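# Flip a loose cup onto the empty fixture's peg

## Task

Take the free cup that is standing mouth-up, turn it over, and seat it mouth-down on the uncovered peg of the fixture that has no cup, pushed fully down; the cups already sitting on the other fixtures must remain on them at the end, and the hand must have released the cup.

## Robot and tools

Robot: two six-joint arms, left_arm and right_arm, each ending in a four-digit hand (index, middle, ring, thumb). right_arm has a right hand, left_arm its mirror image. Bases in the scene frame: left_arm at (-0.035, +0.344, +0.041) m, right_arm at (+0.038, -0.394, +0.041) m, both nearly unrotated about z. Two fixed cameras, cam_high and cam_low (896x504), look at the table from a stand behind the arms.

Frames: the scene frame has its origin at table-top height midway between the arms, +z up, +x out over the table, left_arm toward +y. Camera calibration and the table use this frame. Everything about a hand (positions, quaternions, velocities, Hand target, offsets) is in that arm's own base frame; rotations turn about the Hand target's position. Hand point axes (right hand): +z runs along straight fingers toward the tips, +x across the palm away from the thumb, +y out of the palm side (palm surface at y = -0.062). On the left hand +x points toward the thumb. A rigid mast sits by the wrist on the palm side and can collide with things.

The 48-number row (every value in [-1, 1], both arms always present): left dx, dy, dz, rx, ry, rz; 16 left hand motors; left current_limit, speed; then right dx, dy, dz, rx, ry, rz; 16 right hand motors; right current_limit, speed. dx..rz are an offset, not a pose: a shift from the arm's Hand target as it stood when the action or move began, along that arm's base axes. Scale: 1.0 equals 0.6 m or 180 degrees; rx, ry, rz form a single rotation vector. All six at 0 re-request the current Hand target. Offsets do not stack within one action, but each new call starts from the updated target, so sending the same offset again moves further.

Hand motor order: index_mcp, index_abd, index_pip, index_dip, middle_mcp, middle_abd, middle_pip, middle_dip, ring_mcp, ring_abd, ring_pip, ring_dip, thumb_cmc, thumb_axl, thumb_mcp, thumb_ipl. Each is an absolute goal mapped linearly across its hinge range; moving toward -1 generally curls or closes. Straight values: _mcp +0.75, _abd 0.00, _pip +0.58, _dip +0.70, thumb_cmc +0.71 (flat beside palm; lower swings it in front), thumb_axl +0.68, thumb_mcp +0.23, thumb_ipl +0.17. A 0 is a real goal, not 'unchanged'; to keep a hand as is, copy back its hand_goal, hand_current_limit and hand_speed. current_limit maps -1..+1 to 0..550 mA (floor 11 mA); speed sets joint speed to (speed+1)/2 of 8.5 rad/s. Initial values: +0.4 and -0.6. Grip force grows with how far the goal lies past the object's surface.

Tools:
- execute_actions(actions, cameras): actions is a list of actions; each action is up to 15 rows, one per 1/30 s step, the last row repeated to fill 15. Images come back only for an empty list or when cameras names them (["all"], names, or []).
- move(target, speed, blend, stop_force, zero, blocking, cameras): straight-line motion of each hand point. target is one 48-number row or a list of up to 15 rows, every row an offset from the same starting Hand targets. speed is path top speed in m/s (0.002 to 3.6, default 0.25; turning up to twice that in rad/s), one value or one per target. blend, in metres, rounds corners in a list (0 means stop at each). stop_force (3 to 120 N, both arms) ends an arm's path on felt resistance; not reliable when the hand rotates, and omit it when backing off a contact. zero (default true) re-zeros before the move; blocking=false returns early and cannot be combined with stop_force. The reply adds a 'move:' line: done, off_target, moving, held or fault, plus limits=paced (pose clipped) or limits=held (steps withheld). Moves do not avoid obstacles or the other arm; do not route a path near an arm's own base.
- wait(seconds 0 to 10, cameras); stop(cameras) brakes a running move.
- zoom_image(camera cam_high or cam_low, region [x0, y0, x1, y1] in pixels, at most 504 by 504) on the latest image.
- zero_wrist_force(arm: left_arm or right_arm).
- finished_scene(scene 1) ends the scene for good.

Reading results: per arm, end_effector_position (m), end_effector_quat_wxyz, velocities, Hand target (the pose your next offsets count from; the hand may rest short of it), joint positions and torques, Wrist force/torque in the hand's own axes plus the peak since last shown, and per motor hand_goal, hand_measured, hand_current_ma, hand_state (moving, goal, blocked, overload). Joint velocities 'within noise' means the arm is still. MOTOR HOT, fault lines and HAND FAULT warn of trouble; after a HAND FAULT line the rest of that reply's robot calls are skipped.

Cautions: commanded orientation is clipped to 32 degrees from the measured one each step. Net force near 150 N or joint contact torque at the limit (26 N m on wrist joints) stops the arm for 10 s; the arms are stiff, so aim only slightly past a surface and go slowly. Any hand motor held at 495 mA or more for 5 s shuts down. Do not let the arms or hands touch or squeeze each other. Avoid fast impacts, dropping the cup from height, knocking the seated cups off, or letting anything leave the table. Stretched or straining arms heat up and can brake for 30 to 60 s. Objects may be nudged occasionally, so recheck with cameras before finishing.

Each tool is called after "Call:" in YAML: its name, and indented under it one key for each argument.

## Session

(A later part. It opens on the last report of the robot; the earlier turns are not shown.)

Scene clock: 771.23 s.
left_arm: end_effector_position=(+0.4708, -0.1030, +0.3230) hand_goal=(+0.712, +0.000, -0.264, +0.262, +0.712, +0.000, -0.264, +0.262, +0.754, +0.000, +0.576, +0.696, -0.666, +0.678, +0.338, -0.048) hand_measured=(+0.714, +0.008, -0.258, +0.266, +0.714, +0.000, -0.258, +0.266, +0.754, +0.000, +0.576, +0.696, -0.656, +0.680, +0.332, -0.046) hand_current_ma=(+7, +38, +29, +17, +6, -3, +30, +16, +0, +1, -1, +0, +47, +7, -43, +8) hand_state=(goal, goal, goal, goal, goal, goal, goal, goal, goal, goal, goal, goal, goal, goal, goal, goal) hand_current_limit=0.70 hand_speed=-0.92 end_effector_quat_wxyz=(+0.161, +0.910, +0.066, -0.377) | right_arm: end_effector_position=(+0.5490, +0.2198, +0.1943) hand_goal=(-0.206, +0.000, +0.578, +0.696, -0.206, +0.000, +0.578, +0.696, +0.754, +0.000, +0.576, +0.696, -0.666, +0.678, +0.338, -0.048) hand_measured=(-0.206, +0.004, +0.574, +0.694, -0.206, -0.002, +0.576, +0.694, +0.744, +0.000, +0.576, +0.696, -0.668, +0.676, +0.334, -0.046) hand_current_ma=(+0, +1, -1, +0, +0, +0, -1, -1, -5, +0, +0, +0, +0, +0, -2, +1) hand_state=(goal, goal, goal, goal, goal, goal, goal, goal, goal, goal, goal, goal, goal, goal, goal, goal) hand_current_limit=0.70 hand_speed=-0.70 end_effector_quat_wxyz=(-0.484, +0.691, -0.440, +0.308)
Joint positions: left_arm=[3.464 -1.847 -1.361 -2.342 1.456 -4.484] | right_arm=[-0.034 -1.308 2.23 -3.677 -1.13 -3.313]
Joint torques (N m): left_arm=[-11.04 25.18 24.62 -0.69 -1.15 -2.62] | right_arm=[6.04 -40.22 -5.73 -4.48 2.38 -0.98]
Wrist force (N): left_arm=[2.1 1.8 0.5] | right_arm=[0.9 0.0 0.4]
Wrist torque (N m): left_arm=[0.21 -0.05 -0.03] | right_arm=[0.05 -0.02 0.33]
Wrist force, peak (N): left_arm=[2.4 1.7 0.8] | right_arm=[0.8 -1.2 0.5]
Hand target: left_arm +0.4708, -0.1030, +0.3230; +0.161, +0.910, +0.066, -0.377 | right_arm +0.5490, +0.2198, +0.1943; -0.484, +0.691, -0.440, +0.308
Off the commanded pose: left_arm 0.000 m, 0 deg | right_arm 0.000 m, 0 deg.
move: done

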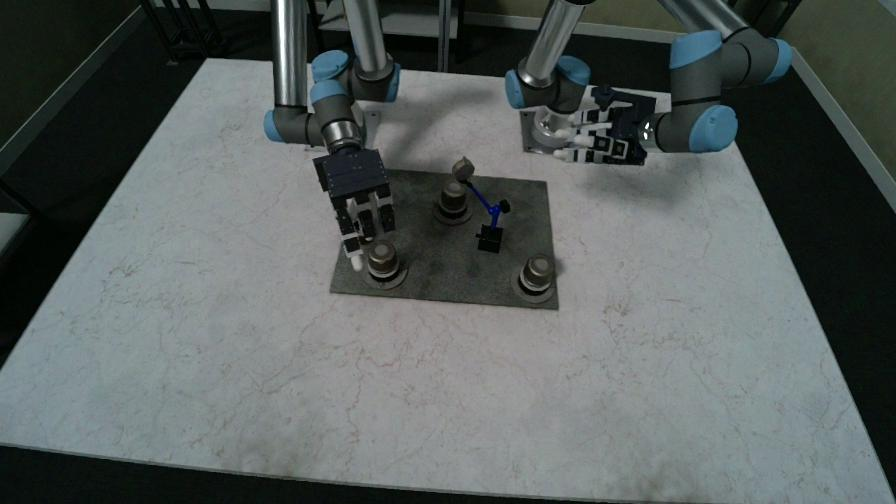

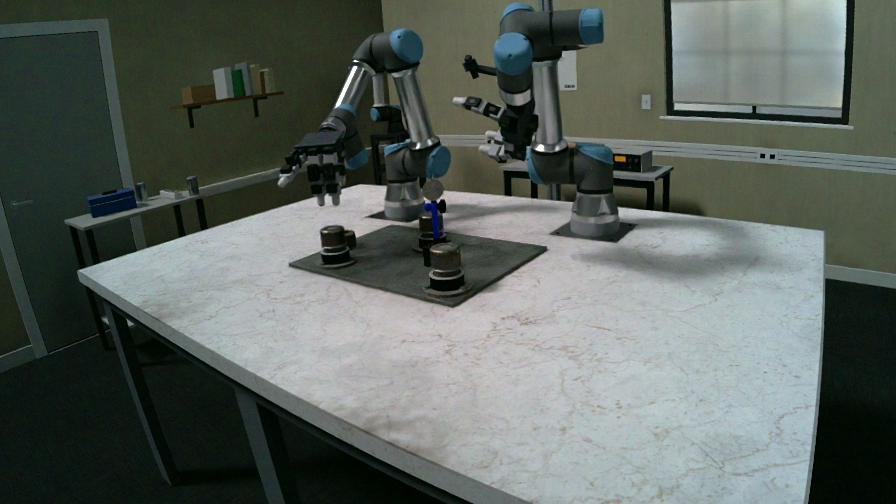

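Call:
move:
  target:
    - [0,0,0,0,0,0,0.712,0,-0.264,0.261,0.712,0,-0.264,0.261,0.754,0,0.576,0.696,-0.667,0.678,0.337,-0.049,0.7,-0.92,0,0,-0.0655,0,0,0,-0.206,0,0.577,0.696,-0.206,0,0.577,0.696,0.754,0,0.576,0.696,-0.667,0.678,0.337,-0.049,0.7,-0.7]
    - [0,0,0,0,0,0,0.712,0,-0.264,0.261,0.712,0,-0.264,0.261,0.754,0,0.576,0.696,-0.667,0.678,0.337,-0.049,0.7,-0.92,0,0,-0.1205,0,0,0,-0.206,0,0.577,0.696,-0.206,0,0.577,0.696,0.754,0,0.576,0.696,-0.667,0.678,0.337,-0.049,0.7,-0.7]
  speed: [0.08, 0.015]
  stop_force: 12
  cameras: ["all"]

Call:
zoom_image:
  camera: "cam_low"
  region: [300, 195, 370, 265]

Call:
zoom_image:
  camera: "cam_high"
  region: [340, 200, 430, 300]

Scene clock: 781.77 s.
left_arm: end_effector_position=(+0.4708, -0.1030, +0.3230) hand_goal=(+0.712, +0.000, -0.264, +0.262, +0.712, +0.000, -0.264, +0.262, +0.754, +0.000, +0.576, +0.696, -0.666, +0.678, +0.338, -0.048) hand_measured=(+0.714, +0.008, -0.258, +0.266, +0.714, +0.000, -0.258, +0.266, +0.754, +0.000, +0.576, +0.696, -0.656, +0.680, +0.332, -0.046) hand_current_ma=(+7, +38, +29, +17, +6, -3, +30, +16, +0, +1, -1, +0, +47, +7, -43, +8) hand_state=(goal, goal, goal, goal, goal, goal, goal, goal, goal, goal, goal, goal, goal, goal, goal, goal) hand_current_limit=0.70 hand_speed=-0.92 end_effector_quat_wxyz=(+0.161, +0.910, +0.066, -0.377) | right_arm: end_effector_position=(+0.5490, +0.2198, +0.1317) hand_goal=(-0.206, +0.000, +0.578, +0.696, -0.206, +0.000, +0.578, +0.696, +0.754, +0.000, +0.576, +0.696, -0.666, +0.678, +0.338, -0.048) hand_measured=(-0.206, +0.004, +0.576, +0.694, -0.206, -0.002, +0.576, +0.694, +0.744, +0.000, +0.576, +0.696, -0.668, +0.676, +0.334, -0.046) hand_current_ma=(+0, +1, -1, +0, +0, +0, +0, -1, -5, +0, +0, +0, +0, +0, -2, +1) hand_state=(goal, goal, goal, goal, goal, goal, goal, goal, goal, goal, goal, goal, goal, goal, goal, goal) hand_current_limit=0.70 hand_speed=-0.70 end_effector_quat_wxyz=(-0.484, +0.691, -0.440, +0.308)
Joint positions: left_arm=[3.464 -1.847 -1.361 -2.342 1.456 -4.484] | right_arm=[-0.034 -1.147 2.262 -3.87 -1.13 -3.314]
Joint torques (N m): left_arm=[-10.65 24.12 25.09 -0.91 -1.38 -2.48] | right_arm=[-1.27 -25.56 -14.72 -1.63 1.11 -1.76]
Wrist force (N): left_arm=[2.1 1.5 0.6] | right_arm=[1.0 -12.4 -3.3]
Wrist torque (N m): left_arm=[0.16 -0.05 -0.02] | right_arm=[0.03 0.04 0.17]
Wrist force, peak (N): left_arm=[2.5 1.7 0.5] | right_arm=[0.7 -22.4 -7.0]
Hand target: left_arm +0.4708, -0.1030, +0.3230; +0.161, +0.910, +0.066, -0.377 | right_arm +0.5490, +0.2198, +0.1317; -0.484, +0.691, -0.440, +0.308 (not the last commanded pose)
Off the commanded pose: left_arm 0.000 m, 0 deg | right_arm 0.010 m, 0 deg.
move: contact (right_arm); path passed 1 of 2 targets

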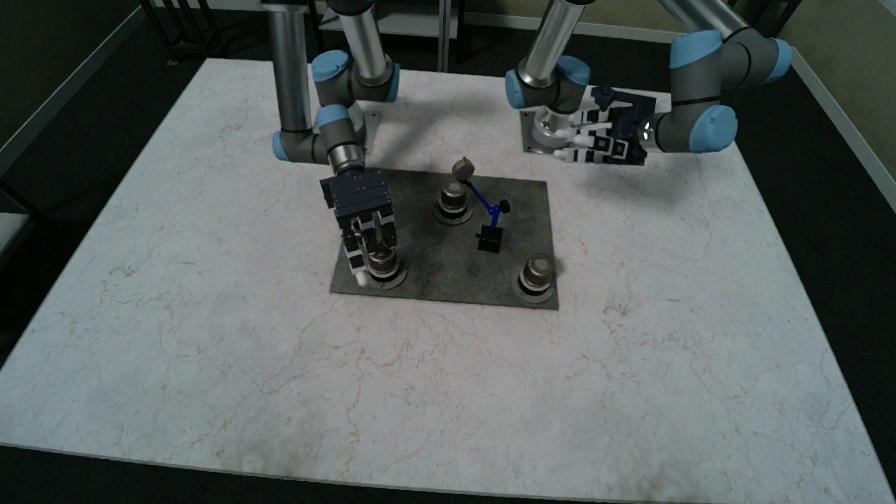

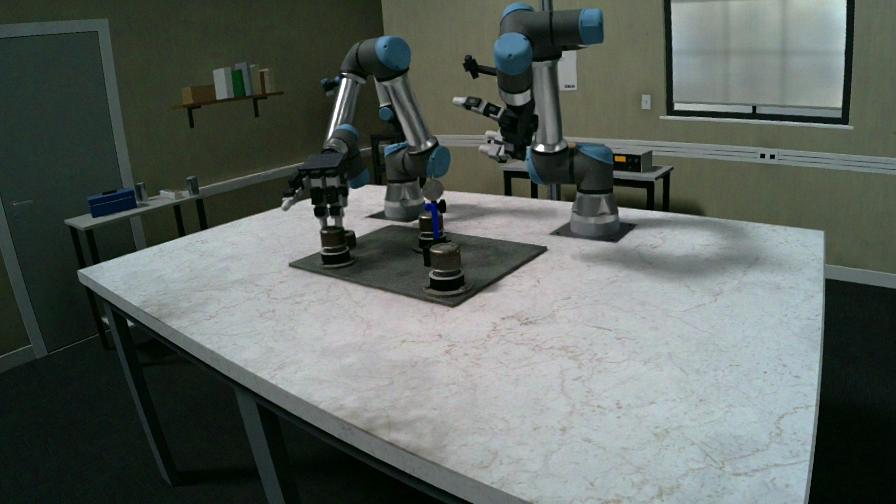

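Scaled by 7.200 from the camera's 896x504 image, which has a finer 1280x720 frame.

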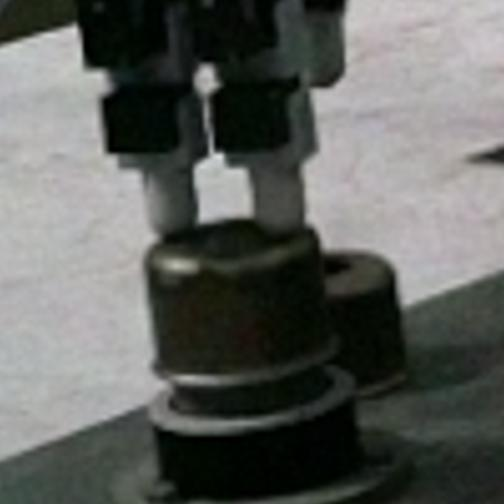

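Scaled by 5.040 from the camera's 896x504 image, which has a finer 1280x720 frame.

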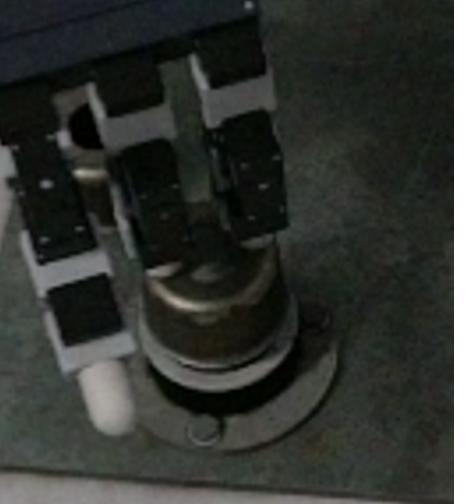

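Call:
move:
  target: [0,0,0,0,0,0,0.712,0,-0.264,0.261,0.712,0,-0.264,0.261,0.754,0,0.576,0.696,-0.667,0.678,0.337,-0.049,0.7,-0.92,0,0,0.2,0,0,0,-0.206,0,0.577,0.696,-0.206,0,0.577,0.696,0.754,0,0.576,0.696,-0.667,0.678,0.337,-0.049,0.7,-0.7]
  speed: 0.12
  cameras: ["all"]

Call:
zoom_image:
  camera: "cam_low"
  region: [300, 195, 370, 265]

Call:
zoom_image:
  camera: "cam_high"
  region: [320, 140, 580, 320]

Scene clock: 788.07 s.
left_arm: end_effector_position=(+0.4708, -0.1030, +0.3230) hand_goal=(+0.712, +0.000, -0.264, +0.262, +0.712, +0.000, -0.264, +0.262, +0.754, +0.000, +0.576, +0.696, -0.666, +0.678, +0.338, -0.048) hand_measured=(+0.714, +0.008, -0.258, +0.266, +0.714, +0.000, -0.258, +0.266, +0.754, +0.000, +0.576, +0.696, -0.656, +0.680, +0.332, -0.046) hand_current_ma=(+7, +38, +29, +17, +6, -3, +30, +16, +0, +1, -1, +0, +47, +7, -43, +8) hand_state=(goal, goal, goal, goal, goal, goal, goal, goal, goal, goal, goal, goal, goal, goal, goal, goal) hand_current_limit=0.70 hand_speed=-0.92 end_effector_quat_wxyz=(+0.161, +0.910, +0.066, -0.377) | right_arm: end_effector_position=(+0.5490, +0.2198, +0.2517) hand_goal=(-0.206, +0.000, +0.578, +0.696, -0.206, +0.000, +0.578, +0.696, +0.754, +0.000, +0.576, +0.696, -0.666, +0.678, +0.338, -0.048) hand_measured=(-0.206, +0.002, +0.576, +0.694, -0.206, -0.002, +0.576, +0.694, +0.744, +0.000, +0.576, +0.696, -0.668, +0.676, +0.334, -0.046) hand_current_ma=(+0, +1, +0, +0, +0, +0, +0, +0, -5, +0, +0, +0, +0, +0, -2, +1) hand_state=(goal, goal, goal, goal, goal, goal, goal, goal, goal, goal, goal, goal, goal, goal, goal, goal) hand_current_limit=0.70 hand_speed=-0.70 end_effector_quat_wxyz=(-0.484, +0.691, -0.440, +0.308)
Joint positions: left_arm=[3.464 -1.847 -1.361 -2.342 1.456 -4.484] | right_arm=[-0.034 -1.431 2.176 -3.5 -1.13 -3.314]
Joint torques (N m): left_arm=[-10.9 23.14 24.94 -0.63 -1.43 -2.59] | right_arm=[5.96 -31.99 -12.08 -0.75 1.6 -1.07]
Wrist force (N): left_arm=[2.3 1.8 0.7] | right_arm=[0.7 -0.4 0.4]
Wrist torque (N m): left_arm=[0.19 -0.08 0.00] | right_arm=[-0.01 0.01 0.29]
Wrist force, peak (N): left_arm=[2.5 1.7 1.0] | right_arm=[1.0 -12.4 -3.5]
Hand target: left_arm +0.4708, -0.1030, +0.3230; +0.161, +0.910, +0.066, -0.377 | right_arm +0.5490, +0.2198, +0.2517; -0.484, +0.691, -0.440, +0.308
Off the commanded pose: left_arm 0.000 m, 0 deg | right_arm 0.000 m, 0 deg.
move: done

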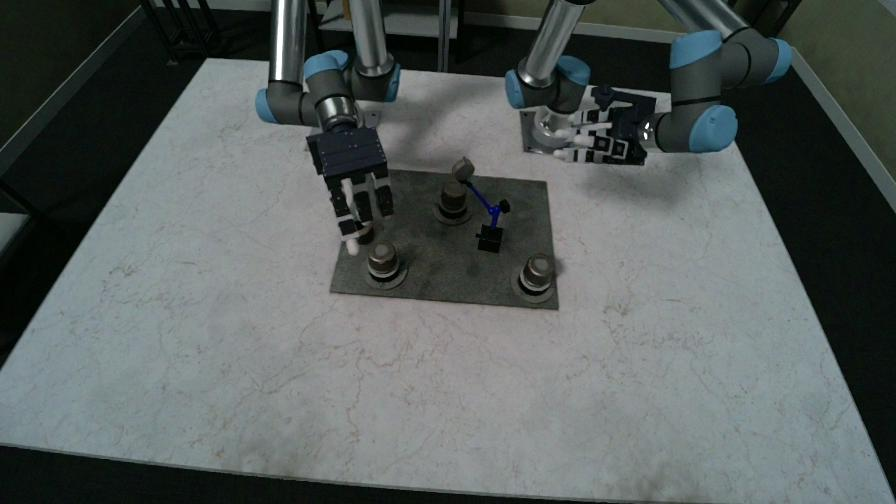

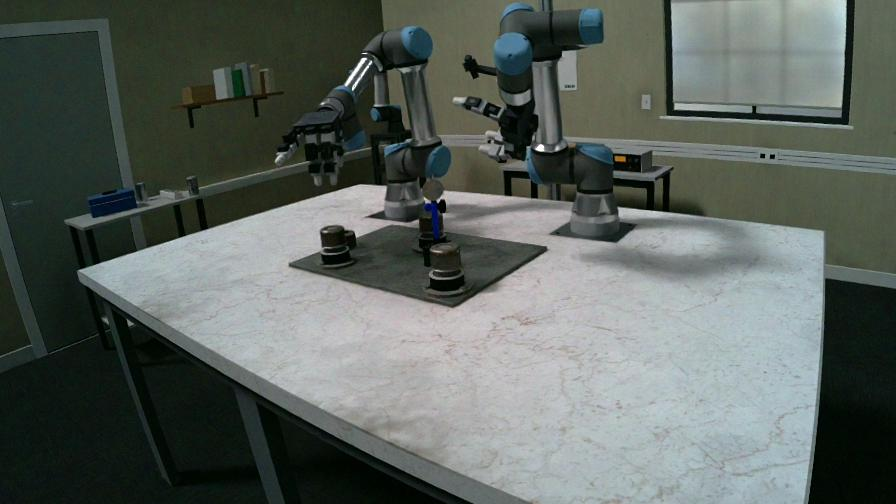

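Scaled by 7.200 from the camera's 896x504 image, which has a finer 1280x720 frame.

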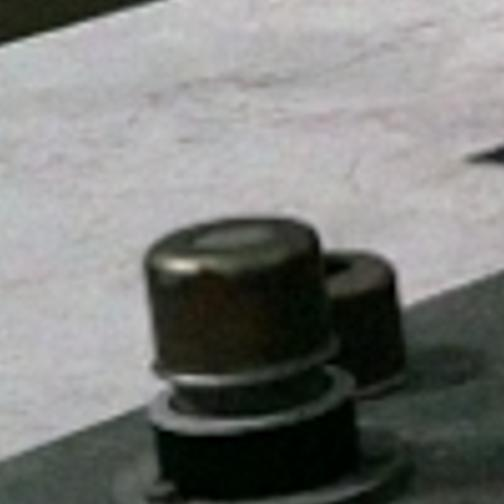

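Scaled by 1.938 from the camera's 896x504 image, which has a finer 1280x720 frame.

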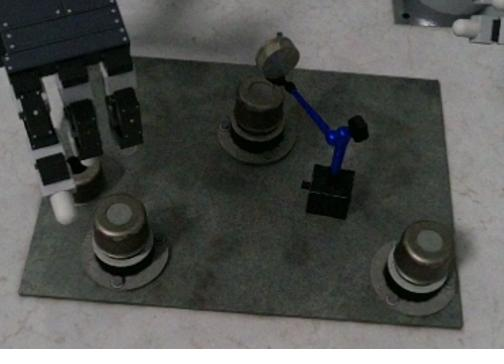

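Call:
finished_scene:
  scene: 1

The scene is finished: the task was done.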